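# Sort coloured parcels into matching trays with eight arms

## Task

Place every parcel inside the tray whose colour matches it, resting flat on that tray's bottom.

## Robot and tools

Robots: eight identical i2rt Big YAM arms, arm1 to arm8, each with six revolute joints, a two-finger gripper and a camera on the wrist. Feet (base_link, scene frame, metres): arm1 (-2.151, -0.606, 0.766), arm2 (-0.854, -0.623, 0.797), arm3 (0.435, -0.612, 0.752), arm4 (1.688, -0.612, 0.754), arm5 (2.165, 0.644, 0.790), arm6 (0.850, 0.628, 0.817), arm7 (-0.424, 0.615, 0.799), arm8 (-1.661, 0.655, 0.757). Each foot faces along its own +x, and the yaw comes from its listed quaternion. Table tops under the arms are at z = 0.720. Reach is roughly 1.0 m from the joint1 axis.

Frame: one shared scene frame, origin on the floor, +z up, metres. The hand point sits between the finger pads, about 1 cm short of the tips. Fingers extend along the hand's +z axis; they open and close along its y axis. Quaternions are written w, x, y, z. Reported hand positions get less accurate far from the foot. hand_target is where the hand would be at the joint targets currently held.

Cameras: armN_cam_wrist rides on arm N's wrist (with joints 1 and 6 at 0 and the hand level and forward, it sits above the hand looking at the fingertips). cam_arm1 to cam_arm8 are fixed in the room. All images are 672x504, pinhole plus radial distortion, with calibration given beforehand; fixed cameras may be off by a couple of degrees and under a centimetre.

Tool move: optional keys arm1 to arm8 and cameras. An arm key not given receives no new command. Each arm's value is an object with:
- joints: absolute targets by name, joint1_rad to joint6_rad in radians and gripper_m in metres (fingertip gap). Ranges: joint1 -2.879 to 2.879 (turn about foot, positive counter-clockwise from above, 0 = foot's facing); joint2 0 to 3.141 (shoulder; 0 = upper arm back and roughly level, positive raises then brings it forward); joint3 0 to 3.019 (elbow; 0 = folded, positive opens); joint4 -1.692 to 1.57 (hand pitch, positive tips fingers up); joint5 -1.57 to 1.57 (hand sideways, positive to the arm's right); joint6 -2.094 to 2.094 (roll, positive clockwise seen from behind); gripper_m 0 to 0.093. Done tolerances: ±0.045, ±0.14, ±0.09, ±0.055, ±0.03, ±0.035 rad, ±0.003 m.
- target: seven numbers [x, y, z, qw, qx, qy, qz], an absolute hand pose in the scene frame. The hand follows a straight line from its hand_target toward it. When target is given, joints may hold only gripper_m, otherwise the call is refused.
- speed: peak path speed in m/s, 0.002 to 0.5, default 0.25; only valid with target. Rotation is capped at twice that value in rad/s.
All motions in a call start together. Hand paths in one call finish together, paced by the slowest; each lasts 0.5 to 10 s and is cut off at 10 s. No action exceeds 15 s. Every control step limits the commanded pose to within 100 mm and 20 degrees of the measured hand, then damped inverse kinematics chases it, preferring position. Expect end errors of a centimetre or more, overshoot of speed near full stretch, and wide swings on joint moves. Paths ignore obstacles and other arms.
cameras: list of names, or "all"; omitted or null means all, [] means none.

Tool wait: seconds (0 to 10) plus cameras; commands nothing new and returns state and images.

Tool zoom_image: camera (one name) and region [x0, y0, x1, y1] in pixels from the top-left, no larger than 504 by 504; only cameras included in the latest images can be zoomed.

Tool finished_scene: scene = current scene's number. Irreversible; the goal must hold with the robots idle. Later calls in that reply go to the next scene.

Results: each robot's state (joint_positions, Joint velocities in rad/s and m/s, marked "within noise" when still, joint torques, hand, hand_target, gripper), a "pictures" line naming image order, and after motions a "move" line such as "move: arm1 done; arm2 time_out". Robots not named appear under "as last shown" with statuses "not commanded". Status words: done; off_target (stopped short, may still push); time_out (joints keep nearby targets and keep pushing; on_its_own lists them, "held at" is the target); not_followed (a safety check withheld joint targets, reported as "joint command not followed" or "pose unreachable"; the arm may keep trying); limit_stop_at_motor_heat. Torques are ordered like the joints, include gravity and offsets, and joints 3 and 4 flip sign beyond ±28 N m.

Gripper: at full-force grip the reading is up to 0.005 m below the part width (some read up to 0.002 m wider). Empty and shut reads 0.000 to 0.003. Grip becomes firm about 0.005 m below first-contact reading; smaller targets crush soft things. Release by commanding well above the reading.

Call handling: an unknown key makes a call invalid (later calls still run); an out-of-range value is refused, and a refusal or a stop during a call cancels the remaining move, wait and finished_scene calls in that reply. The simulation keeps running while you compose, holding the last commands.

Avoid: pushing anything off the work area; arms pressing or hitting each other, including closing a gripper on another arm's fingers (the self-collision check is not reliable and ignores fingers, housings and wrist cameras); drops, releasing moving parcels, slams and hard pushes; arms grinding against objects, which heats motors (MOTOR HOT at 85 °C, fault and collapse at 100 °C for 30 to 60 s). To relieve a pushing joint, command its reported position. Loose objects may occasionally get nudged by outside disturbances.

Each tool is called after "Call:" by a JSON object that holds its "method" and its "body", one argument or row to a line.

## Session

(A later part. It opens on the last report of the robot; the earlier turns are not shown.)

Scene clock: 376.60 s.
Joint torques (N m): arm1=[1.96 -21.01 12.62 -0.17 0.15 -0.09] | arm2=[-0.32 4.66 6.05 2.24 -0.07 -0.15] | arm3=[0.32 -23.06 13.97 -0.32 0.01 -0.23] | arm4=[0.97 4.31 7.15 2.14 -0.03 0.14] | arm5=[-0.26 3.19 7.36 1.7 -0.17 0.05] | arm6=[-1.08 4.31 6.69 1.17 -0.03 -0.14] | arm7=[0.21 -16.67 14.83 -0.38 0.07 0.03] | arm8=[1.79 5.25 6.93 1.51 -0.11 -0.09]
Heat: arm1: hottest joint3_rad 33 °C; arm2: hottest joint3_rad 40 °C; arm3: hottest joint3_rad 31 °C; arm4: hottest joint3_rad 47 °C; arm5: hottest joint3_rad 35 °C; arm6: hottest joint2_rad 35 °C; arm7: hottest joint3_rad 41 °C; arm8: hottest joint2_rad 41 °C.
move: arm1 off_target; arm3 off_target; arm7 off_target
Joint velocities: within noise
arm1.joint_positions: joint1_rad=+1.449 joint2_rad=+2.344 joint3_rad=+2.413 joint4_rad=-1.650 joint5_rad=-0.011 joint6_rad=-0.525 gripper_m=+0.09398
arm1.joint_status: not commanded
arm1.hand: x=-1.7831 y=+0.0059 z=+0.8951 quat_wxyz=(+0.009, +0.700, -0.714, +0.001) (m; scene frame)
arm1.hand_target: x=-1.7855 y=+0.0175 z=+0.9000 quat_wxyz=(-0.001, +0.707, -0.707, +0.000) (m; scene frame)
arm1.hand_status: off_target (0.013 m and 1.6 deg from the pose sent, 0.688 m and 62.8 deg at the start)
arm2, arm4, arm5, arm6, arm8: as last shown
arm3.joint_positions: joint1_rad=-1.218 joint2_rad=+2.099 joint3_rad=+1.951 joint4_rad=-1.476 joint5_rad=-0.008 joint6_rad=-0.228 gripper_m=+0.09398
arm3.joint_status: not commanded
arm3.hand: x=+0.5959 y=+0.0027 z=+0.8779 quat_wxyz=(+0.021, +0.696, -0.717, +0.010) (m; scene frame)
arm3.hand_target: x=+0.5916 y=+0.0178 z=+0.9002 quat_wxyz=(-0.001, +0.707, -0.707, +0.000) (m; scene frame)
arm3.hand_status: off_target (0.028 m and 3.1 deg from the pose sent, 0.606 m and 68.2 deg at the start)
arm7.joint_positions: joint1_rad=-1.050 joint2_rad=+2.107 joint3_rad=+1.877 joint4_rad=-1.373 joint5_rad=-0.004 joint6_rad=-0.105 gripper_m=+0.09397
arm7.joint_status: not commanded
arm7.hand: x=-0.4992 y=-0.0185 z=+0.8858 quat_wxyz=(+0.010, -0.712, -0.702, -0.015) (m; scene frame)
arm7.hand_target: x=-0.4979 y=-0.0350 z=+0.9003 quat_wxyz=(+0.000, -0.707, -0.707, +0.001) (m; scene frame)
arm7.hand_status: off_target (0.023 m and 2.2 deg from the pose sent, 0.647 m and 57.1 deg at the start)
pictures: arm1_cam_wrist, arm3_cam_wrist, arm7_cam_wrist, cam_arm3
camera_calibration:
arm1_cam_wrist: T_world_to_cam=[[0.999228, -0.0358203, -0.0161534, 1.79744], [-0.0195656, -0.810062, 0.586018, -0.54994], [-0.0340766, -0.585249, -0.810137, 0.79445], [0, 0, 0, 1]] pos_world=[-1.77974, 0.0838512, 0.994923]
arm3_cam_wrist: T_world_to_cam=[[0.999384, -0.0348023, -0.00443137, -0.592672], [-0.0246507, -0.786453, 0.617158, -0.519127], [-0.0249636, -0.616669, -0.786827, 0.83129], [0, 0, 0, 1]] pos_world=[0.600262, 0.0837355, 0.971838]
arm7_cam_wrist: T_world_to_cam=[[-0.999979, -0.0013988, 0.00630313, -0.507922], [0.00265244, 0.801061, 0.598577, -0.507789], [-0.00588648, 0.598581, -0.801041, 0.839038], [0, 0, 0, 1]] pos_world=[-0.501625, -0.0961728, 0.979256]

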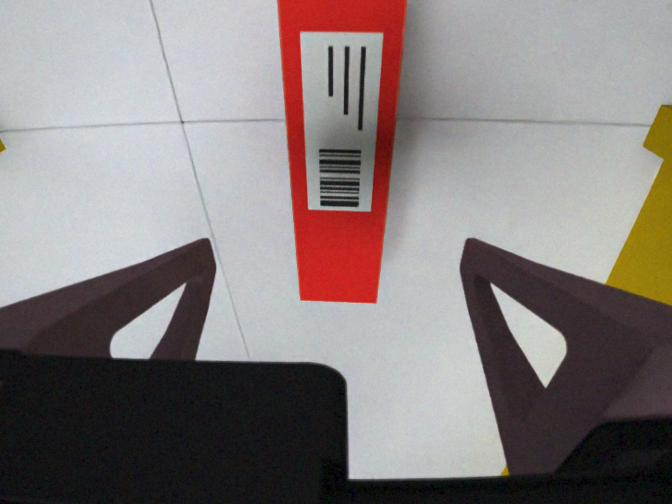

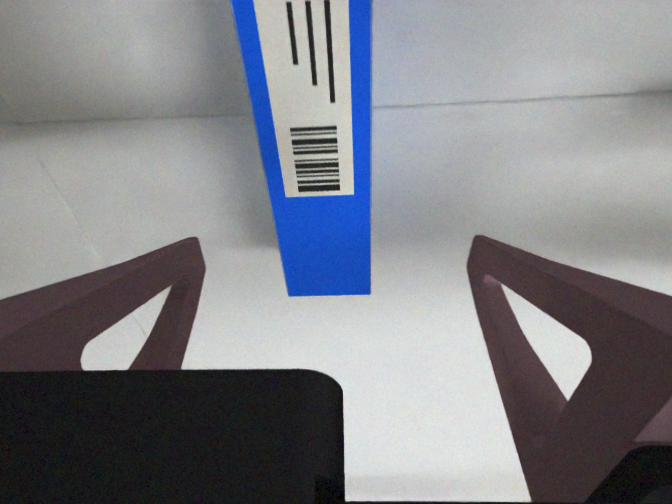

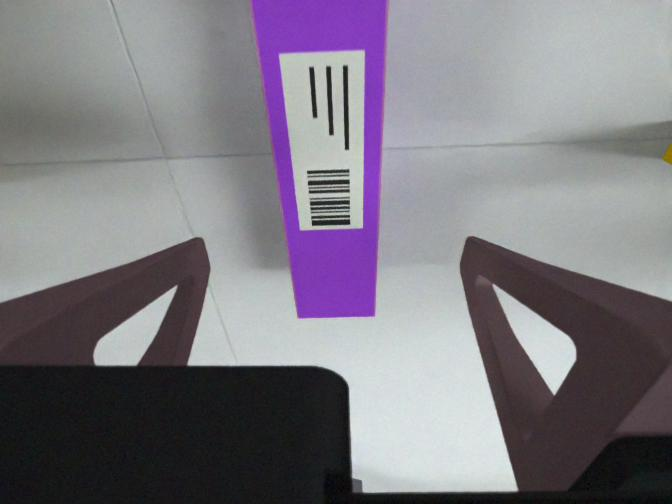

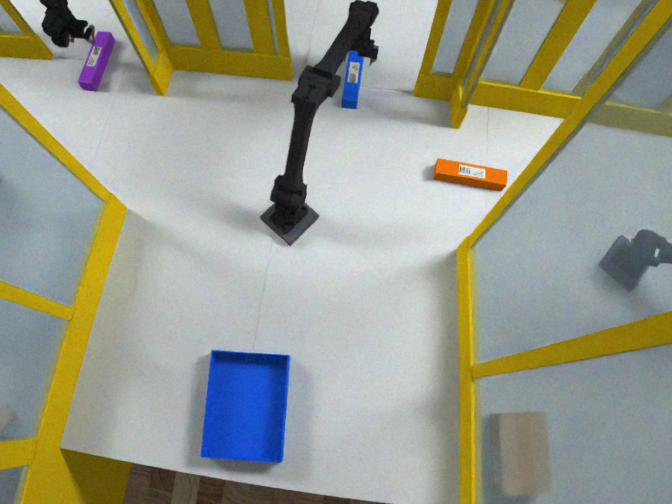

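Call:
{"method": "move", "body": {
  "arm1": {"target":[-1.783,0.018,0.765,0,-0.7071,0.7071,0],"speed":0.2},
  "arm7": {"target":[-0.497,-0.016,0.765,0,0.7071,0.7071,0],"speed":0.2},
  "arm3": {"target":[0.583,0.024,0.765,0,-0.7071,0.7071,0],"speed":0.2},
  "cameras": ["arm1_cam_wrist","arm7_cam_wrist","arm3_cam_wrist"]
}}

Scene clock: 403.63 s.
Joint torques (N m): arm1=[1.85 -21.6 8.23 0.65 0.13 -0.08] | arm2=[-0.32 4.72 6.05 2.22 -0.07 -0.15] | arm3=[0.44 -23.53 9.42 0.58 0 -0.05] | arm4=[0.97 4.37 7.15 2.15 -0.03 0.14] | arm5=[0.03 3.02 7.42 1.87 -0.19 0.04] | arm6=[-1.08 4.25 6.68 1.16 -0.02 -0.14] | arm7=[-0.03 -17.08 8.4 0.53 0.06 0.02] | arm8=[1.73 5.13 6.95 1.48 -0.11 -0.07]
Heat: arm1: hottest joint3_rad 37 °C; arm2: hottest joint3_rad 36 °C; arm3: hottest joint3_rad 35 °C; arm4: hottest joint3_rad 42 °C; arm5: hottest joint3_rad 35 °C; arm6: hottest joint3_rad 34 °C; arm7: hottest joint3_rad 43 °C; arm8: hottest joint2_rad 35 °C.
move: arm1 off_target; arm3 off_target; arm7 done
Joint velocities: within noise
arm1.joint_positions: joint1_rad=+1.449 joint2_rad=+2.394 joint3_rad=+2.196 joint4_rad=-1.360 joint5_rad=-0.011 joint6_rad=-0.526 gripper_m=+0.09398
arm1.joint_status: not commanded
arm1.hand: x=-1.7775 y=+0.0134 z=+0.7781 quat_wxyz=(-0.003, +0.700, -0.714, -0.002) (m; scene frame)
arm1.hand_target: x=-1.7832 y=+0.0178 z=+0.7652 quat_wxyz=(+0.000, +0.707, -0.707, +0.000) (m; scene frame)
arm1.hand_status: off_target (0.015 m and 1.1 deg from the pose sent, 0.131 m and 1.6 deg at the start)
arm2, arm4, arm6, arm8: as last shown
arm3.joint_positions: joint1_rad=-1.202 joint2_rad=+2.205 joint3_rad=+1.810 joint4_rad=-1.211 joint5_rad=-0.008 joint6_rad=-0.228 gripper_m=+0.09398
arm3.joint_status: not commanded
arm3.hand: x=+0.5888 y=+0.0145 z=+0.7589 quat_wxyz=(+0.013, +0.702, -0.712, +0.006) (m; scene frame)
arm3.hand_target: x=+0.5829 y=+0.0238 z=+0.7652 quat_wxyz=(+0.000, +0.707, -0.707, +0.000) (m; scene frame)
arm3.hand_status: off_target (0.013 m and 1.8 deg from the pose sent, 0.116 m and 3.2 deg at the start)
arm5.joint_positions: joint1_rad=+0.651 joint2_rad=+0.625 joint3_rad=+1.427 joint4_rad=-1.371 joint5_rad=+0.001 joint6_rad=-0.010 gripper_m=+0.09397
arm5.joint_status: not commanded
arm5.hand: x=+1.9522 y=+0.5549 z=+1.3379 quat_wxyz=(+0.088, +0.861, +0.175, -0.469) (m; scene frame)
arm5.hand_target: x=+1.9550 y=+0.5541 z=+1.3504 quat_wxyz=(+0.095, +0.854, +0.173, -0.481) (m; scene frame)
arm5.hand_status: not commanded
arm7.joint_positions: joint1_rad=-1.050 joint2_rad=+2.193 joint3_rad=+1.702 joint4_rad=-1.080 joint5_rad=-0.004 joint6_rad=-0.107 gripper_m=+0.09397
arm7.joint_status: not commanded
arm7.hand: x=-0.4989 y=-0.0152 z=+0.7699 quat_wxyz=(+0.000, -0.711, -0.703, -0.002) (m; scene frame)
arm7.hand_target: x=-0.4971 y=-0.0160 z=+0.7651 quat_wxyz=(+0.000, -0.707, -0.707, +0.000) (m; scene frame)
arm7.hand_status: done (0.005 m and 0.7 deg from the pose sent, 0.121 m and 2.2 deg at the start)
pictures: arm1_cam_wrist, arm3_cam_wrist, arm7_cam_wrist
camera_calibration:
arm1_cam_wrist: T_world_to_cam=[[0.999402, -0.0343175, -0.00414513, 1.78113], [-0.0258724, -0.822153, 0.568679, -0.472761], [-0.0229236, -0.568232, -0.822549, 0.733582], [0, 0, 0, 1]] pos_world=[-1.77548, 0.0892866, 0.87964]
arm3_cam_wrist: T_world_to_cam=[[0.999826, -0.018667, -0.000285357, -0.589353], [-0.0147176, -0.797512, 0.603124, -0.431591], [-0.0114861, -0.603014, -0.797648, 0.744835], [0, 0, 0, 1]] pos_world=[0.591453, 0.0939459, 0.854251]
arm7_cam_wrist: T_world_to_cam=[[-0.999944, -0.00308048, 0.0101623, -0.509882], [0.00329243, 0.819898, 0.572501, -0.420372], [-0.0100956, 0.572502, -0.819841, 0.756194], [0, 0, 0, 1]] pos_world=[-0.500835, -0.089831, 0.865804]

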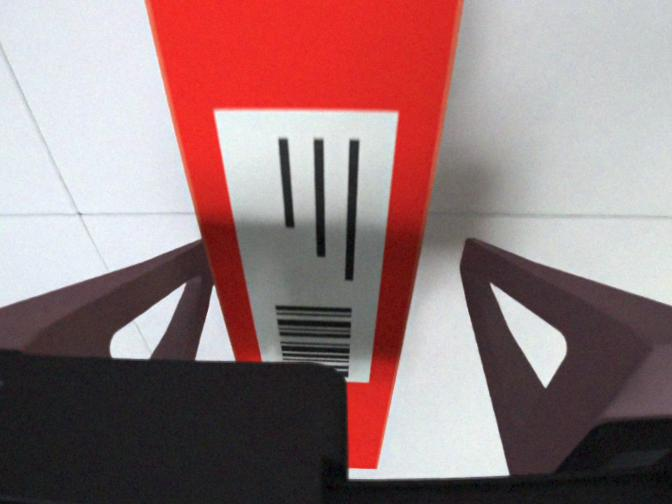

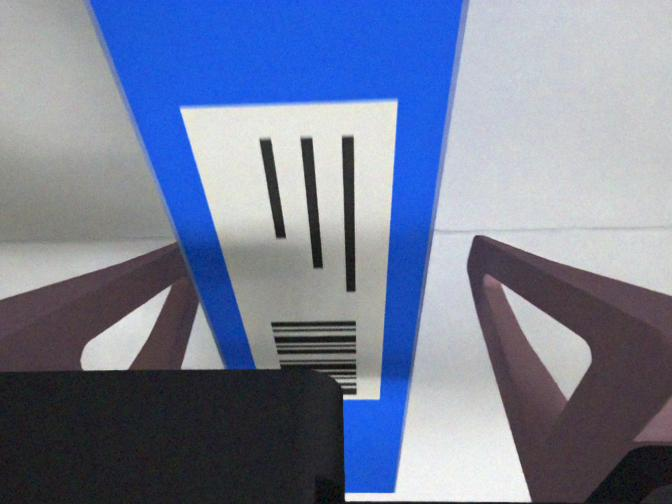

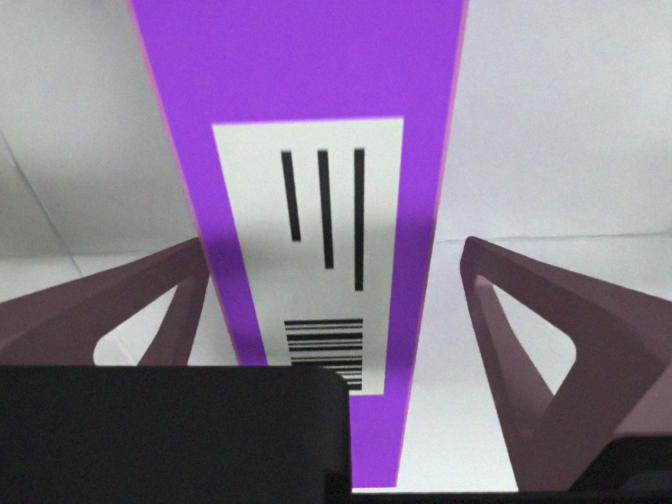

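Call:
{"method": "move", "body": {
  "arm1": {"target":[-1.791,0.016,0.737,0,-0.7071,0.7071,0],"speed":0.1},
  "arm7": {"target":[-0.492,-0.016,0.740,0,0.7071,0.7071,0],"speed":0.1},
  "arm3": {"target":[0.576,0.024,0.747,0,-0.7071,0.7071,0],"speed":0.1},
  "cameras": []
}}

Call:
{"method": "move", "body": {
  "arm1": {"joints":{"gripper_m":0.05}},
  "arm7": {"joints":{"gripper_m":0.05}},
  "arm3": {"joints":{"gripper_m":0.05}},
  "cameras": ["arm1_cam_wrist","arm3_cam_wrist","arm7_cam_wrist"]
}}

Scene clock: 437.10 s.
Joint torques (N m): arm1=[1.85 -20.89 7.54 0.72 0.14 0.02] | arm2=[-0.32 4.66 6.05 2.24 -0.07 -0.15] | arm3=[0.44 -22.59 8.5 0.54 0 0.06] | arm4=[0.91 4.37 7.15 2.15 -0.04 0.14] | arm5=[-0.38 2.84 7.5 1.58 -0.18 0.03] | arm6=[-1.08 4.25 6.68 1.17 -0.02 -0.14] | arm7=[0.62 -16.67 7.87 0.59 0.07 0.1] | arm8=[1.55 4.89 6.87 1.57 -0.12 -0.09]
Heat: arm1: hottest joint2_rad 36 °C; arm2: hottest joint3_rad 34 °C; arm3: hottest joint2_rad 34 °C; arm4: hottest joint3_rad 39 °C; arm5: hottest joint3_rad 36 °C; arm6: hottest joint3_rad 33 °C; arm7: hottest joint3_rad 40 °C; arm8: hottest joint3_rad 33 °C.
move: arm1 off_target; arm3 off_target; arm7 off_target
Joint velocities: within noise
arm1.joint_positions: joint1_rad=+1.457 joint2_rad=+2.394 joint3_rad=+2.140 joint4_rad=-1.289 joint5_rad=-0.011 joint6_rad=-0.526 gripper_m=+0.09398
arm1.joint_status: not commanded
arm1.hand: x=-1.7830 y=+0.0150 z=+0.7572 quat_wxyz=(-0.010, +0.703, -0.711, -0.004) (m; scene frame)
arm1.hand_target: x=-1.7912 y=+0.0156 z=+0.7374 quat_wxyz=(+0.000, +0.707, -0.707, +0.000) (m; scene frame)
arm1.hand_status: off_target (0.022 m and 1.3 deg from the pose sent, 0.043 m and 1.1 deg at the start)
arm2, arm4, arm5, arm6, arm8: as last shown
arm3.joint_positions: joint1_rad=-1.192 joint2_rad=+2.205 joint3_rad=+1.796 joint4_rad=-1.172 joint5_rad=-0.008 joint6_rad=-0.228 gripper_m=+0.09398
arm3.joint_status: not commanded
arm3.hand: x=+0.5838 y=+0.0198 z=+0.7538 quat_wxyz=(+0.002, +0.706, -0.709, -0.001) (m; scene frame)
arm3.hand_target: x=+0.5760 y=+0.0239 z=+0.7472 quat_wxyz=(+0.000, +0.707, -0.707, +0.000) (m; scene frame)
arm3.hand_status: off_target (0.011 m and 0.4 deg from the pose sent, 0.020 m and 1.8 deg at the start)
arm7.joint_positions: joint1_rad=-1.048 joint2_rad=+2.216 joint3_rad=+1.693 joint4_rad=-1.032 joint5_rad=-0.004 joint6_rad=-0.107 gripper_m=+0.09397
arm7.joint_status: not commanded
arm7.hand: x=-0.4979 y=-0.0192 z=+0.7532 quat_wxyz=(-0.005, -0.711, -0.704, +0.004) (m; scene frame)
arm7.hand_target: x=-0.4921 y=-0.0157 z=+0.7402 quat_wxyz=(+0.000, -0.707, -0.707, +0.000) (m; scene frame)
arm7.hand_status: off_target (0.015 m and 1.0 deg from the pose sent, 0.031 m and 0.8 deg at the start)
pictures: none
No camera images: "cameras" was empty.

Scene clock: 437.70 s.
Joint torques (N m): arm1=[1.85 -21.01 7.51 0.73 0.11 0] | arm2=[-0.32 4.66 6.05 2.24 -0.07 -0.15] | arm3=[0.56 -22.65 8.51 0.61 -0.01 0.05] | arm4=[0.91 4.37 7.15 2.15 -0.03 0.14] | arm5=[-0.44 2.96 7.31 1.8 -0.19 0.05] | arm6=[-1.08 4.19 6.71 1.17 -0.02 -0.14] | arm7=[0.5 -16.62 7.87 0.55 0.06 0.11] | arm8=[1.96 5.07 6.89 1.5 -0.12 -0.09]
Heat: arm1: hottest joint2_rad 36 °C; arm2: hottest joint3_rad 34 °C; arm3: hottest joint2_rad 34 °C; arm4: hottest joint3_rad 39 °C; arm5: hottest joint3_rad 36 °C; arm6: hottest joint3_rad 33 °C; arm7: hottest joint3_rad 40 °C; arm8: hottest joint3_rad 33 °C.
move: arm1 off_target; arm3 off_target; arm7 off_target
Joint velocities: within noise
arm1.joint_positions: joint1_rad=+1.457 joint2_rad=+2.394 joint3_rad=+2.140 joint4_rad=-1.289 joint5_rad=-0.010 joint6_rad=-0.526 gripper_m=+0.05932
arm1.joint_status: gripper_m off_target (ended at +0.05935, target +0.05000)
arm1.hand: x=-1.7829 y=+0.0149 z=+0.7572 quat_wxyz=(-0.010, +0.703, -0.711, -0.004) (m; scene frame)
arm1.hand_target: x=-1.7912 y=+0.0155 z=+0.7374 quat_wxyz=(+0.000, +0.707, -0.707, +0.000) (m; scene frame)
arm1.hand_status: not commanded
arm2, arm4, arm5, arm6, arm8: as last shown
arm3.joint_positions: joint1_rad=-1.192 joint2_rad=+2.205 joint3_rad=+1.796 joint4_rad=-1.172 joint5_rad=-0.008 joint6_rad=-0.228 gripper_m=+0.05883
arm3.joint_status: gripper_m off_target (ended at +0.05886, target +0.05000)
arm3.hand: x=+0.5838 y=+0.0198 z=+0.7538 quat_wxyz=(+0.002, +0.706, -0.709, -0.001) (m; scene frame)
arm3.hand_target: x=+0.5759 y=+0.0238 z=+0.7472 quat_wxyz=(+0.000, +0.707, -0.707, +0.000) (m; scene frame)
arm3.hand_status: not commanded
arm7.joint_positions: joint1_rad=-1.048 joint2_rad=+2.216 joint3_rad=+1.693 joint4_rad=-1.032 joint5_rad=-0.004 joint6_rad=-0.107 gripper_m=+0.06070
arm7.joint_status: gripper_m off_target (ended at +0.06073, target +0.05000)
arm7.hand: x=-0.4979 y=-0.0192 z=+0.7532 quat_wxyz=(-0.005, -0.710, -0.704, +0.004) (m; scene frame)
arm7.hand_target: x=-0.4920 y=-0.0158 z=+0.7402 quat_wxyz=(+0.000, -0.707, -0.707, +0.000) (m; scene frame)
arm7.hand_status: not commanded
pictures: arm1_cam_wrist, arm3_cam_wrist, arm7_cam_wrist
camera_calibration:
arm1_cam_wrist: T_world_to_cam=[[0.999649, -0.0262258, 0.00364297, 1.78101], [-0.0237807, -0.828795, 0.559047, -0.448636], [-0.0116422, -0.558938, -0.829128, 0.741898], [0, 0, 0, 1]] pos_world=[-1.78241, 0.0895555, 0.859449]
arm3_cam_wrist: T_world_to_cam=[[0.999945, -0.00907495, 0.00517824, -0.588644], [-0.0103907, -0.811701, 0.583981, -0.412228], [-0.00109641, -0.584003, -0.811751, 0.74812], [0, 0, 0, 1]] pos_world=[0.585149, 0.0969564, 0.851068]
arm7_cam_wrist: T_world_to_cam=[[-0.999911, -0.0055908, 0.0121275, -0.510227], [0.00214945, 0.828923, 0.559359, -0.397977], [-0.01318, 0.559335, -0.828837, 0.749821], [0, 0, 0, 1]] pos_world=[-0.499443, -0.0923615, 0.850279]

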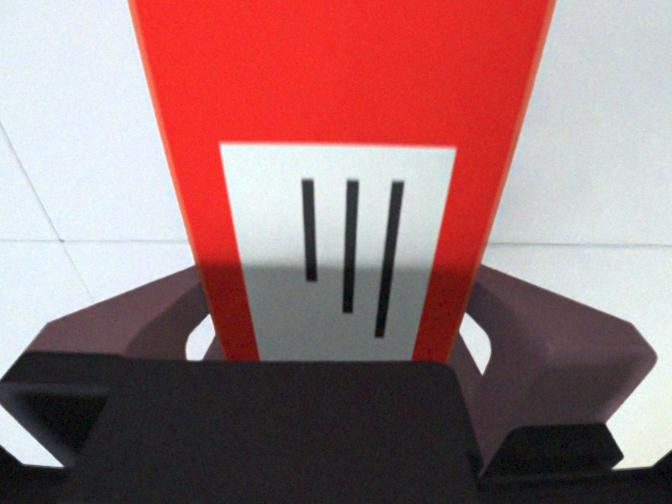

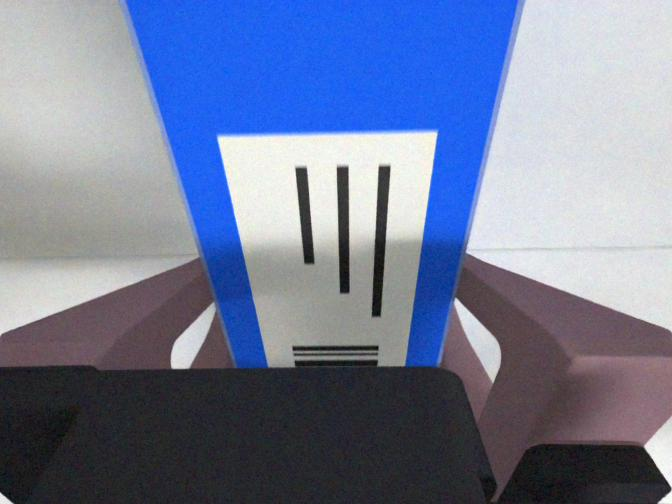

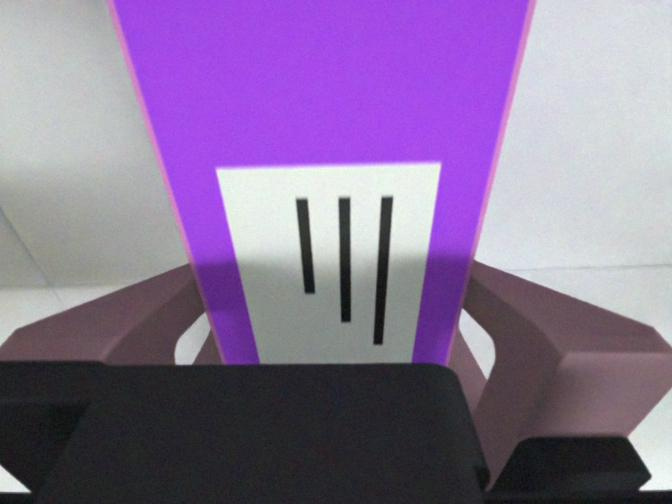

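Call:
{"method": "move", "body": {
  "arm1": {"target":[-1.791,0.016,0.86,0,-0.7071,0.7071,0],"speed":0.25},
  "arm7": {"target":[-0.492,-0.016,0.86,0,0.7071,0.7071,0],"speed":0.25},
  "arm3": {"target":[0.576,0.024,0.86,0,-0.7071,0.7071,0],"speed":0.25},
  "cameras": []
}}

Call:
{"method": "move", "body": {
  "arm1": {"target":[-1.919,-0.22,1.0,0,0.788,-0.616,0],"speed":0.35},
  "arm7": {"target":[-0.475,0.2,1.0,0,0.438,0.899,0],"speed":0.35},
  "arm3": {"target":[0.541,-0.19,1.0,0,-0.870,0.492,0],"speed":0.35},
  "cameras": []
}}

Call:
{"method": "move", "body": {
  "arm1": {"joints":{"joint1_rad":-1.543}},
  "arm7": {"joints":{"joint1_rad":2.15}},
  "arm3": {"joints":{"joint1_rad":2.105}},
  "cameras": ["cam_arm1","cam_arm7","cam_arm3"]
}}

Scene clock: 450.13 s.
Joint torques (N m): arm1=[1.61 -20.78 12.29 -0.2 0.1 -0.02] | arm2=[-0.32 4.72 6.05 2.24 -0.07 -0.15] | arm3=[0.44 -24.94 13.57 -0.42 -0.04 0.06] | arm4=[0.97 4.37 7.15 2.14 -0.03 0.14] | arm5=[-0.15 3.31 7.42 1.81 -0.2 0.04] | arm6=[-1.08 4.25 6.67 1.16 -0.02 -0.14] | arm7=[0.5 -17.2 13.81 -0.34 0.04 0.11] | arm8=[1.44 5.19 6.94 1.54 -0.14 -0.08]
Heat: arm1: hottest joint2_rad 37 °C; arm2: hottest joint3_rad 33 °C; arm3: hottest joint2_rad 34 °C; arm4: hottest joint3_rad 39 °C; arm5: hottest joint3_rad 36 °C; arm6: hottest joint3_rad 33 °C; arm7: hottest joint3_rad 40 °C; arm8: hottest joint3_rad 33 °C.
move: arm1 off_target; arm3 off_target; arm7 off_target
Joint velocities: within noise
arm1.joint_positions: joint1_rad=+1.457 joint2_rad=+2.319 joint3_rad=+2.262 joint4_rad=-1.523 joint5_rad=-0.010 joint6_rad=-0.526 gripper_m=+0.05932
arm1.joint_status: not commanded
arm1.hand: x=-1.7903 y=+0.0040 z=+0.8549 quat_wxyz=(+0.008, +0.703, -0.711, +0.001) (m; scene frame)
arm1.hand_target: x=-1.7914 y=+0.0155 z=+0.8598 quat_wxyz=(-0.001, +0.707, -0.707, +0.000) (m; scene frame)
arm1.hand_status: off_target (0.013 m and 1.1 deg from the pose sent, 0.103 m and 1.3 deg at the start)
arm2, arm4, arm5, arm6, arm8: as last shown
arm3.joint_positions: joint1_rad=-1.192 joint2_rad=+2.139 joint3_rad=+1.878 joint4_rad=-1.383 joint5_rad=-0.008 joint6_rad=-0.228 gripper_m=+0.05883
arm3.joint_status: not commanded
arm3.hand: x=+0.5799 y=+0.0048 z=+0.8255 quat_wxyz=(+0.029, +0.705, -0.708, +0.016) (m; scene frame)
arm3.hand_target: x=+0.5755 y=+0.0222 z=+0.8601 quat_wxyz=(+0.000, +0.707, -0.707, -0.001) (m; scene frame)
arm3.hand_status: off_target (0.040 m and 3.8 deg from the pose sent, 0.107 m and 0.4 deg at the start)
arm7.joint_positions: joint1_rad=-1.048 joint2_rad=+2.092 joint3_rad=+1.726 joint4_rad=-1.245 joint5_rad=-0.004 joint6_rad=-0.107 gripper_m=+0.06070
arm7.joint_status: not commanded
arm7.hand: x=-0.4952 y=+0.0028 z=+0.8406 quat_wxyz=(+0.012, -0.710, -0.703, -0.018) (m; scene frame)
arm7.hand_target: x=-0.4918 y=-0.0149 z=+0.8604 quat_wxyz=(+0.000, -0.707, -0.707, +0.000) (m; scene frame)
arm7.hand_status: off_target (0.027 m and 2.5 deg from the pose sent, 0.107 m and 1.0 deg at the start)
pictures: none
No camera images: "cameras" was empty.

Scene clock: 452.17 s.
Joint torques (N m): arm1=[0.56 -11.05 7.9 -0.16 -0.02 -0.07] | arm2=[-0.32 4.72 6.05 2.22 -0.07 -0.15] | arm3=[-1.73 -15.09 9.42 -0.31 -0.29 -0.23] | arm4=[0.91 4.37 7.15 2.14 -0.03 0.14] | arm5=[-0.32 2.61 7.46 1.88 -0.2 0.02] | arm6=[-1.08 4.25 6.67 1.17 -0.03 -0.14] | arm7=[-0.91 -10.29 8.98 -0.27 -0.23 0.02] | arm8=[1.49 4.89 6.94 1.54 -0.12 -0.11]
Heat: arm1: hottest joint2_rad 36 °C; arm2: hottest joint3_rad 33 °C; arm3: hottest joint2_rad 34 °C; arm4: hottest joint3_rad 38 °C; arm5: hottest joint3_rad 36 °C; arm6: hottest joint3_rad 33 °C; arm7: hottest joint3_rad 40 °C; arm8: hottest joint3_rad 33 °C.
move: arm1 done; arm3 done; arm7 done
Joint velocities: within noise
arm1.joint_positions: joint1_rad=+1.457 joint2_rad=+1.503 joint3_rad=+1.440 joint4_rad=-1.475 joint5_rad=-0.008 joint6_rad=-0.784 gripper_m=+0.05933
arm1.joint_status: not commanded
arm1.hand: x=-1.9211 y=-0.2139 z=+1.0059 quat_wxyz=(-0.013, +0.789, -0.615, -0.002) (m; scene frame)
arm1.hand_target: x=-1.9192 y=-0.2200 z=+1.0001 quat_wxyz=(+0.000, +0.788, -0.616, +0.000) (m; scene frame)
arm1.hand_status: done (0.009 m and 1.5 deg from the pose sent, 0.296 m and 14.6 deg at the start)
arm2, arm4, arm5, arm6, arm8: as last shown
arm3.joint_positions: joint1_rad=-1.195 joint2_rad=+1.499 joint3_rad=+1.422 joint4_rad=-1.506 joint5_rad=-0.001 joint6_rad=-0.772 gripper_m=+0.05881
arm3.joint_status: not commanded
arm3.hand: x=+0.5367 y=-0.1851 z=+0.9927 quat_wxyz=(+0.002, +0.869, -0.494, +0.002) (m; scene frame)
arm3.hand_target: x=+0.5408 y=-0.1900 z=+0.9998 quat_wxyz=(+0.000, +0.870, -0.492, +0.000) (m; scene frame)
arm3.hand_status: done (0.010 m and 0.4 deg from the pose sent, 0.264 m and 31.5 deg at the start)
arm7.joint_positions: joint1_rad=-1.048 joint2_rad=+1.447 joint3_rad=+1.277 joint4_rad=-1.382 joint5_rad=+0.001 joint6_rad=-0.777 gripper_m=+0.06066
arm7.joint_status: not commanded
arm7.hand: x=-0.4736 y=+0.1937 z=+1.0023 quat_wxyz=(-0.002, -0.440, -0.898, +0.008) (m; scene frame)
arm7.hand_target: x=-0.4750 y=+0.1999 z=+1.0000 quat_wxyz=(+0.000, -0.438, -0.899, +0.000) (m; scene frame)
arm7.hand_status: done (0.007 m and 1.0 deg from the pose sent, 0.254 m and 38.7 deg at the start)
pictures: none
No camera images: "cameras" was empty.

Scene clock: 454.70 s.
Joint torques (N m): arm1=[1.38 -12.1 7.98 -0.05 -0.04 -0.06] | arm2=[-0.32 4.72 6.05 2.24 -0.07 -0.15] | arm3=[-0.09 -16.56 9.32 -0.34 -0.21 -0.21] | arm4=[0.97 4.37 7.15 2.15 -0.03 0.14] | arm5=[-0.21 3.14 7.5 1.88 -0.19 0.06] | arm6=[-1.14 4.25 6.68 1.17 -0.02 -0.14] | arm7=[0.09 -11.28 8.95 -0.29 -0.15 0.04] | arm8=[1.67 5.13 6.95 1.43 -0.13 -0.09]
Heat: arm1: hottest joint2_rad 36 °C; arm2: hottest joint3_rad 33 °C; arm3: hottest joint2_rad 34 °C; arm4: hottest joint3_rad 38 °C; arm5: hottest joint3_rad 36 °C; arm6: hottest joint3_rad 33 °C; arm7: hottest joint3_rad 40 °C; arm8: hottest joint3_rad 32 °C.
move: arm1 done; arm3 done; arm7 done
Joint velocities: within noise
arm1.joint_positions: joint1_rad=-1.538 joint2_rad=+1.517 joint3_rad=+1.440 joint4_rad=-1.475 joint5_rad=-0.008 joint6_rad=-0.785 gripper_m=+0.05928
arm1.joint_status: all done
arm1.hand: x=-2.3247 y=-1.0243 z=+1.0066 quat_wxyz=(-0.010, -0.555, -0.832, +0.011) (m; scene frame)
arm1.hand_target: x=-2.3244 y=-1.0182 z=+1.0069 quat_wxyz=(-0.009, -0.554, -0.832, +0.006) (m; scene frame)
arm1.hand_status: not commanded
arm2, arm4, arm5, arm6, arm8: as last shown
arm3.joint_positions: joint1_rad=+2.098 joint2_rad=+1.513 joint3_rad=+1.422 joint4_rad=-1.507 joint5_rad=-0.003 joint6_rad=-0.774 gripper_m=+0.05875
arm3.joint_status: all done
arm3.hand: x=+0.3975 y=-1.0532 z=+0.9808 quat_wxyz=(-0.002, +0.426, +0.905, +0.017) (m; scene frame)
arm3.hand_target: x=+0.4008 y=-1.0485 z=+0.9940 quat_wxyz=(+0.002, +0.416, +0.909, +0.008) (m; scene frame)
arm3.hand_status: not commanded
arm7.joint_positions: joint1_rad=+2.147 joint2_rad=+1.456 joint3_rad=+1.277 joint4_rad=-1.382 joint5_rad=+0.000 joint6_rad=-0.779 gripper_m=+0.06064
arm7.joint_status: all done
arm7.hand: x=-0.3965 y=+1.0377 z=+1.0007 quat_wxyz=(-0.006, +0.910, -0.415, -0.003) (m; scene frame)
arm7.hand_target: x=-0.3980 y=+1.0311 z=+1.0023 quat_wxyz=(-0.002, +0.912, -0.410, -0.002) (m; scene frame)
arm7.hand_status: not commanded
pictures: cam_arm1, cam_arm3, cam_arm7

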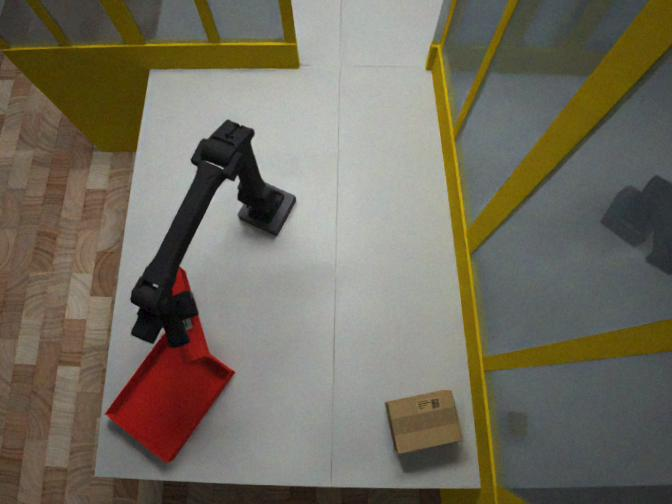

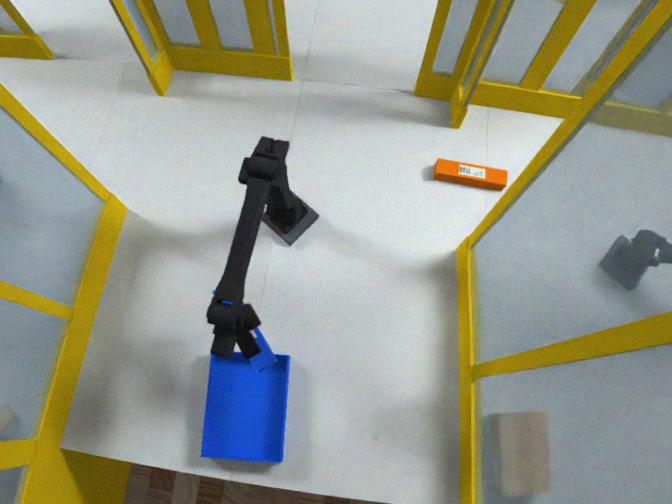

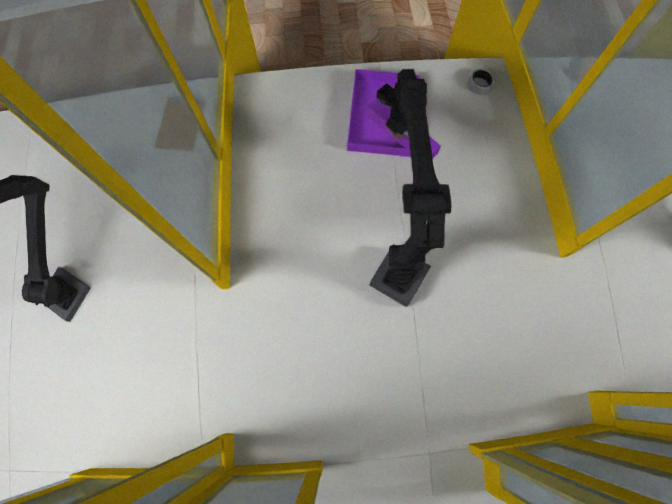

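Call:
{"method": "move", "body": {
  "arm1": {"target":[-2.418,-1.247,0.92,0,0.885,0.466,0],"speed":0.35},
  "arm7": {"target":[-0.383,1.308,0.92,0,-0.643,0.766,0],"speed":0.35},
  "arm3": {"target":[0.382,-1.296,0.92,0,0.676,0.737,0],"speed":0.35},
  "cameras": ["arm1_cam_wrist","arm3_cam_wrist","arm7_cam_wrist","cam_arm1","cam_arm3","cam_arm7"]
}}

Scene clock: 469.43 s.
Joint torques (N m): arm1=[1.73 -19.78 12.68 -0.25 0.2 0.08] | arm2=[-0.32 4.66 6.06 2.24 -0.07 -0.15] | arm3=[0.21 -23.41 14.49 -0.44 0.01 0.15] | arm4=[0.97 4.31 7.15 2.14 -0.03 0.14] | arm5=[-0.73 2.84 7.42 1.88 -0.21 0.01] | arm6=[-1.08 4.25 6.71 1.16 -0.03 -0.14] | arm7=[0.15 -17.9 15.58 -0.35 0.08 0.19] | arm8=[1.44 5.3 6.89 1.42 -0.12 -0.11]
Heat: arm1: hottest joint3_rad 36 °C; arm2: hottest joint3_rad 33 °C; arm3: hottest joint2_rad 34 °C; arm4: hottest joint3_rad 38 °C; arm5: hottest joint3_rad 36 °C; arm6: hottest joint3_rad 33 °C; arm7: hottest joint3_rad 40 °C; arm8: hottest joint3_rad 32 °C.
move: arm1 off_target; arm3 off_target; arm7 off_target
Joint velocities: within noise
arm1.joint_positions: joint1_rad=-1.538 joint2_rad=+2.235 joint3_rad=+2.242 joint4_rad=-1.603 joint5_rad=+0.004 joint6_rad=+0.203 gripper_m=+0.05926
arm1.joint_status: not commanded
arm1.hand: x=-2.4138 y=-1.2369 z=+0.9153 quat_wxyz=(+0.004, -0.883, -0.469, -0.008) (m; scene frame)
arm1.hand_target: x=-2.4176 y=-1.2464 z=+0.9198 quat_wxyz=(-0.001, -0.885, -0.466, +0.000) (m; scene frame)
arm1.hand_status: off_target (0.012 m and 1.1 deg from the pose sent, 0.257 m and 57.0 deg at the start)
arm2.joint_positions: joint1_rad=-1.447 joint2_rad=+0.498 joint3_rad=+1.433 joint4_rad=-1.457 joint5_rad=+0.002 joint6_rad=-0.530 gripper_m=+0.08993
arm2.joint_status: not commanded
arm2.hand: x=-0.7707 y=-0.4852 z=+1.3533 quat_wxyz=(-0.485, +0.609, -0.614, -0.124) (m; scene frame)
arm2.hand_target: x=-0.7687 y=-0.4836 z=+1.3532 quat_wxyz=(-0.487, +0.611, -0.612, -0.120) (m; scene frame)
arm2.hand_status: not commanded
arm3.joint_positions: joint1_rad=+2.098 joint2_rad=+2.193 joint3_rad=+2.206 joint4_rad=-1.613 joint5_rad=+0.001 joint6_rad=-0.177 gripper_m=+0.05877
arm3.joint_status: not commanded
arm3.hand: x=+0.3780 y=-1.2828 z=+0.9050 quat_wxyz=(-0.009, +0.673, +0.740, +0.015) (m; scene frame)
arm3.hand_target: x=+0.3821 y=-1.2949 z=+0.9201 quat_wxyz=(+0.001, +0.676, +0.737, -0.001) (m; scene frame)
arm3.hand_status: off_target (0.020 m and 2.1 deg from the pose sent, 0.251 m and 34.7 deg at the start)
arm4.joint_positions: joint1_rad=+1.818 joint2_rad=+0.504 joint3_rad=+1.437 joint4_rad=-1.459 joint5_rad=+0.011 joint6_rad=-0.368 gripper_m=+0.08990
arm4.joint_status: not commanded
arm4.hand: x=+1.5433 y=-0.5446 z=+1.3109 quat_wxyz=(-0.181, +0.865, -0.008, -0.468) (m; scene frame)
arm4.hand_target: x=+1.5420 y=-0.5458 z=+1.3105 quat_wxyz=(-0.178, +0.863, -0.007, -0.473) (m; scene frame)
arm4.hand_status: not commanded
arm5: as last shown
arm6.joint_positions: joint1_rad=-1.351 joint2_rad=+0.503 joint3_rad=+1.429 joint4_rad=-1.442 joint5_rad=+0.001 joint6_rad=-0.396 gripper_m=+0.08988
arm6.joint_status: not commanded
arm6.hand: x=+0.7856 y=+0.4754 z=+1.3735 quat_wxyz=(-0.190, -0.612, -0.610, +0.466) (m; scene frame)
arm6.hand_target: x=+0.7855 y=+0.4778 z=+1.3727 quat_wxyz=(-0.186, -0.612, -0.612, +0.466) (m; scene frame)
arm6.hand_status: not commanded
arm7.joint_positions: joint1_rad=+2.147 joint2_rad=+2.230 joint3_rad=+2.137 joint4_rad=-1.514 joint5_rad=-0.003 joint6_rad=+0.108 gripper_m=+0.06069
arm7.joint_status: not commanded
arm7.hand: x=-0.3809 y=+1.2920 z=+0.9076 quat_wxyz=(+0.013, +0.644, -0.765, +0.011) (m; scene frame)
arm7.hand_target: x=-0.3830 y=+1.3069 z=+0.9202 quat_wxyz=(-0.001, +0.643, -0.766, -0.001) (m; scene frame)
arm7.hand_status: off_target (0.020 m and 2.0 deg from the pose sent, 0.282 m and 51.0 deg at the start)
arm8.joint_positions: joint1_rad=+0.412 joint2_rad=+0.502 joint3_rad=+1.434 joint4_rad=-1.456 joint5_rad=+0.001 joint6_rad=-0.189 gripper_m=+0.08992
arm8.joint_status: not commanded
arm8.hand: x=-1.6932 y=+0.4958 z=+1.3136 quat_wxyz=(-0.280, -0.614, -0.610, +0.415) (m; scene frame)
arm8.hand_target: x=-1.6936 y=+0.4952 z=+1.3133 quat_wxyz=(-0.279, -0.612, -0.611, +0.418) (m; scene frame)
arm8.hand_status: not commanded
pictures: arm1_cam_wrist, arm3_cam_wrist, arm7_cam_wrist, cam_arm1, cam_arm3, cam_arm7
camera_calibration:
arm1_cam_wrist: T_world_to_cam=[[-0.819935, 0.572442, -0.0041405, -1.26633], [0.460737, 0.664193, 0.588702, 1.39955], [0.339748, 0.480789, -0.80834, 2.28121], [0, 0, 0, 1]] pos_world=[-2.45817, -1.30145, 1.01483]
arm3_cam_wrist: T_world_to_cam=[[-0.996002, -0.089333, -0.000764835, 0.261507], [-0.0712758, 0.789456, 0.609654, 0.493717], [-0.0538584, 0.607271, -0.792667, 1.64072], [0, 0, 0, 1]] pos_world=[0.384018, -1.36277, 0.999745]
arm7_cam_wrist: T_world_to_cam=[[0.987886, -0.154634, 0.0129932, 0.561088], [-0.131582, -0.790343, 0.598367, 0.434218], [-0.0822588, -0.592829, -0.801117, 1.58301], [0, 0, 0, 1]] pos_world=[-0.36694, 1.36839, 1.00106]

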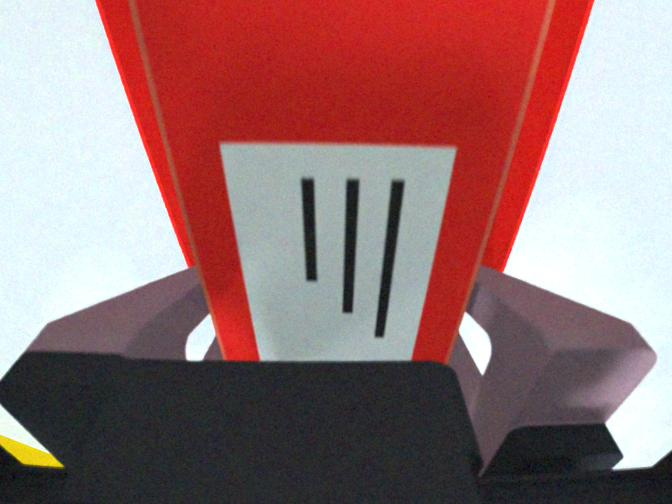

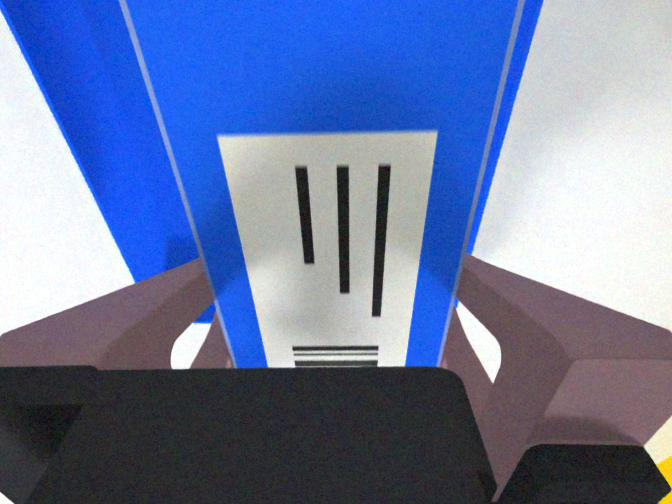

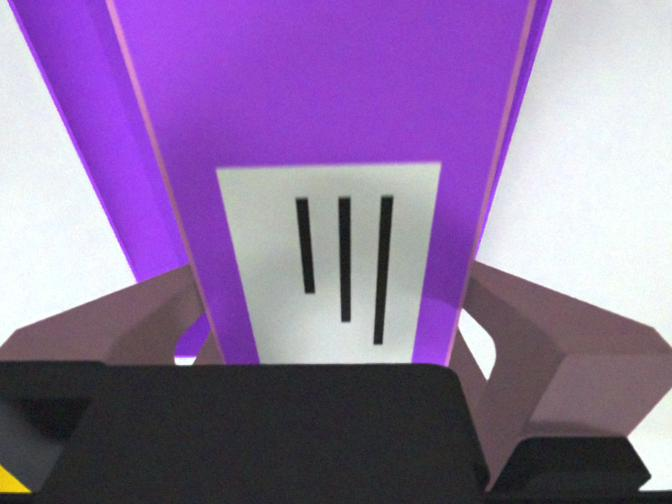

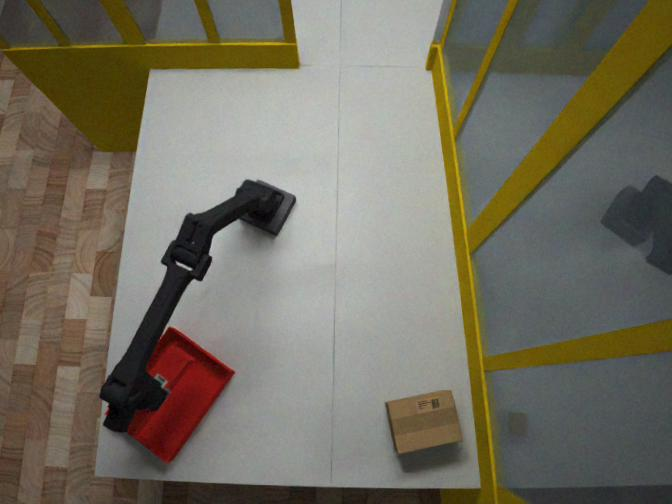

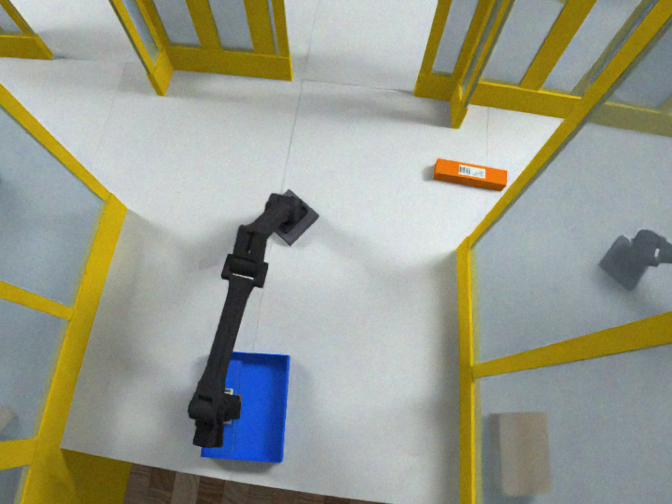

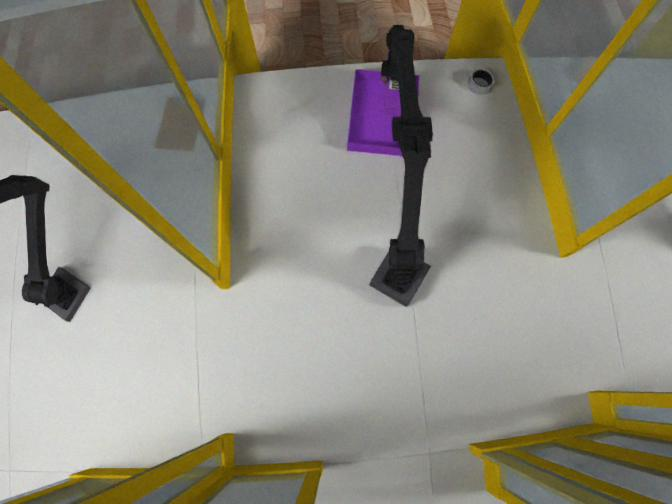

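Call:
{"method": "move", "body": {
  "arm1": {"target":[-2.42,-1.25,0.745,0,0.885,0.466,0],"speed":0.12},
  "arm7": {"target":[-0.393,1.292,0.748,0,-0.643,0.766,0],"speed":0.12},
  "arm3": {"target":[0.395,-1.29,0.752,0,0.676,0.737,0],"speed":0.12},
  "cameras": ["arm1_cam_wrist","arm3_cam_wrist","arm7_cam_wrist"]
}}

Scene clock: 535.13 s.
Joint torques (N m): arm1=[1.26 -20.13 7.97 0.62 0.19 0.04] | arm2=[-0.32 4.72 6.05 2.22 -0.07 -0.15] | arm3=[0.62 -23.94 8.95 0.54 0.01 0.13] | arm4=[0.91 4.37 7.15 2.14 -0.03 0.14] | arm5=[-0.5 2.9 7.41 1.87 -0.19 0] | arm6=[-1.14 4.25 6.69 1.17 -0.03 -0.14] | arm7=[0.32 -14.92 6.57 0.36 -0.07 0.19] | arm8=[1.61 5.07 6.97 1.48 -0.13 -0.08]
Heat: arm1: hottest joint3_rad 43 °C; arm2: hottest joint3_rad 32 °C; arm3: hottest joint2_rad 35 °C; arm4: hottest joint3_rad 37 °C; arm5: hottest joint3_rad 36 °C; arm6: hottest joint3_rad 32 °C; arm7: hottest joint3_rad 55 °C; arm8: hottest joint3_rad 32 °C.
move: arm1 off_target; arm3 done; arm7 off_target
Joint velocities: within noise
arm1.joint_positions: joint1_rad=-1.538 joint2_rad=+2.343 joint3_rad=+2.025 joint4_rad=-1.245 joint5_rad=+0.004 joint6_rad=+0.203 gripper_m=+0.05926
arm1.joint_status: not commanded
arm1.hand: x=-2.4190 y=-1.2521 z=+0.7605 quat_wxyz=(-0.006, -0.883, -0.469, +0.005) (m; scene frame)
arm1.hand_target: x=-2.4198 y=-1.2497 z=+0.7451 quat_wxyz=(+0.000, -0.885, -0.466, +0.000) (m; scene frame)
arm1.hand_status: off_target (0.016 m and 1.0 deg from the pose sent, 0.171 m and 1.1 deg at the start)
arm2, arm4, arm5, arm6, arm8: as last shown
arm3.joint_positions: joint1_rad=+2.110 joint2_rad=+2.260 joint3_rad=+1.928 joint4_rad=-1.239 joint5_rad=+0.001 joint6_rad=-0.160 gripper_m=+0.05878
arm3.joint_status: not commanded
arm3.hand: x=+0.3865 y=-1.2861 z=+0.7566 quat_wxyz=(-0.001, +0.675, +0.738, +0.004) (m; scene frame)
arm3.hand_target: x=+0.3949 y=-1.2897 z=+0.7519 quat_wxyz=(+0.000, +0.676, +0.737, +0.000) (m; scene frame)
arm3.hand_status: done (0.010 m and 0.5 deg from the pose sent, 0.154 m and 2.1 deg at the start)
arm7.joint_positions: joint1_rad=+2.156 joint2_rad=+2.269 joint3_rad=+1.918 joint4_rad=-1.133 joint5_rad=+0.002 joint6_rad=+0.123 gripper_m=+0.06069
arm7.joint_status: not commanded
arm7.hand: x=-0.3850 y=+1.3112 z=+0.8021 quat_wxyz=(-0.031, +0.641, -0.766, -0.033) (m; scene frame)
arm7.hand_target: x=-0.3927 y=+1.2897 z=+0.7505 quat_wxyz=(+0.000, +0.643, -0.766, +0.000) (m; scene frame)
arm7.hand_status: off_target (0.058 m and 5.2 deg from the pose sent, 0.160 m and 2.0 deg at the start)
pictures: arm1_cam_wrist, arm3_cam_wrist, arm7_cam_wrist
camera_calibration:
arm1_cam_wrist: T_world_to_cam=[[-0.819685, 0.572713, -0.0108125, -1.2565], [0.46844, 0.68107, 0.562768, 1.56264], [0.329669, 0.456227, -0.826544, 2.12394], [0, 0, 0, 1]] pos_world=[-2.46213, -1.31366, 0.862538]
arm3_cam_wrist: T_world_to_cam=[[-0.996497, -0.0835003, 0.00468221, 0.273], [-0.0648727, 0.8071, 0.58684, 0.624919], [-0.0527803, 0.58448, -0.80969, 1.50869], [0, 0, 0, 1]] pos_world=[0.392213, -1.36338, 0.853565]
arm7_cam_wrist: T_world_to_cam=[[0.986772, -0.162037, 0.00505512, 0.585208], [-0.143298, -0.857224, 0.494604, 0.678464], [-0.0758107, -0.488785, -0.869104, 1.43008], [0, 0, 0, 1]] pos_world=[-0.371829, 1.37542, 0.904354]

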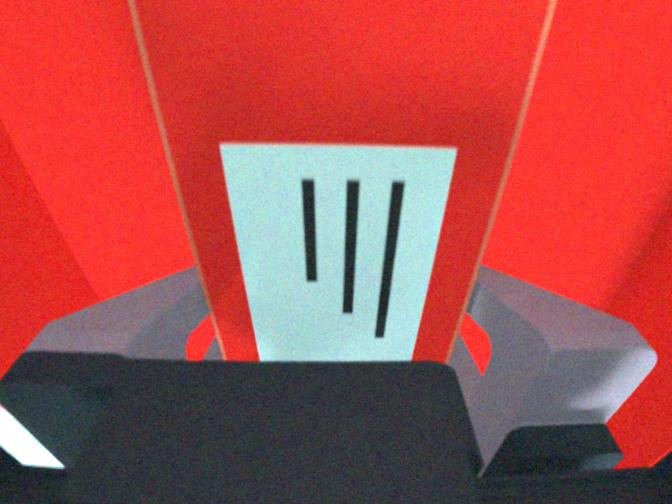

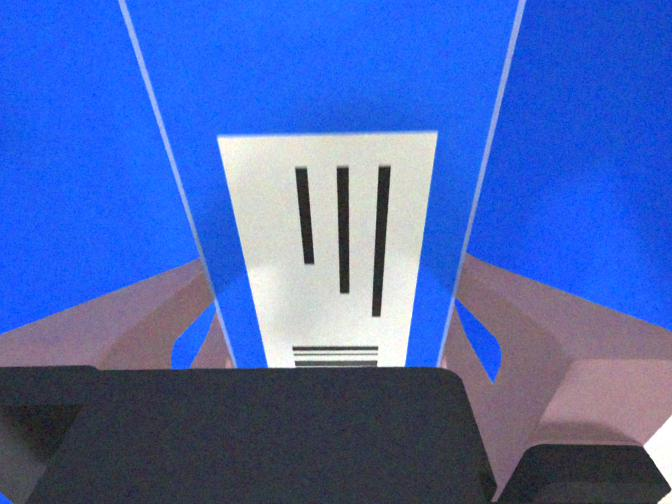

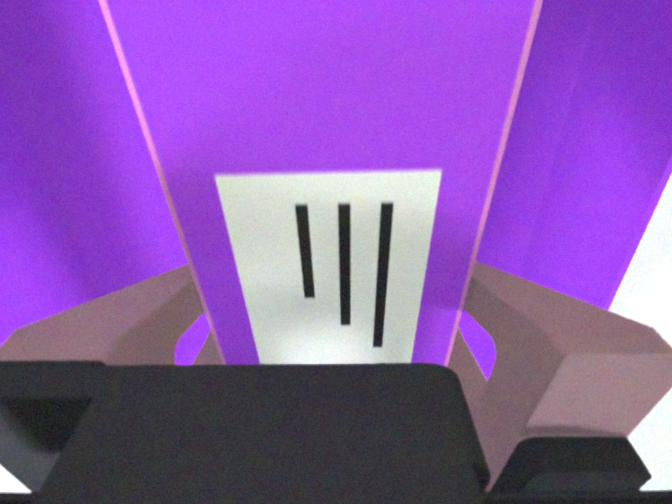

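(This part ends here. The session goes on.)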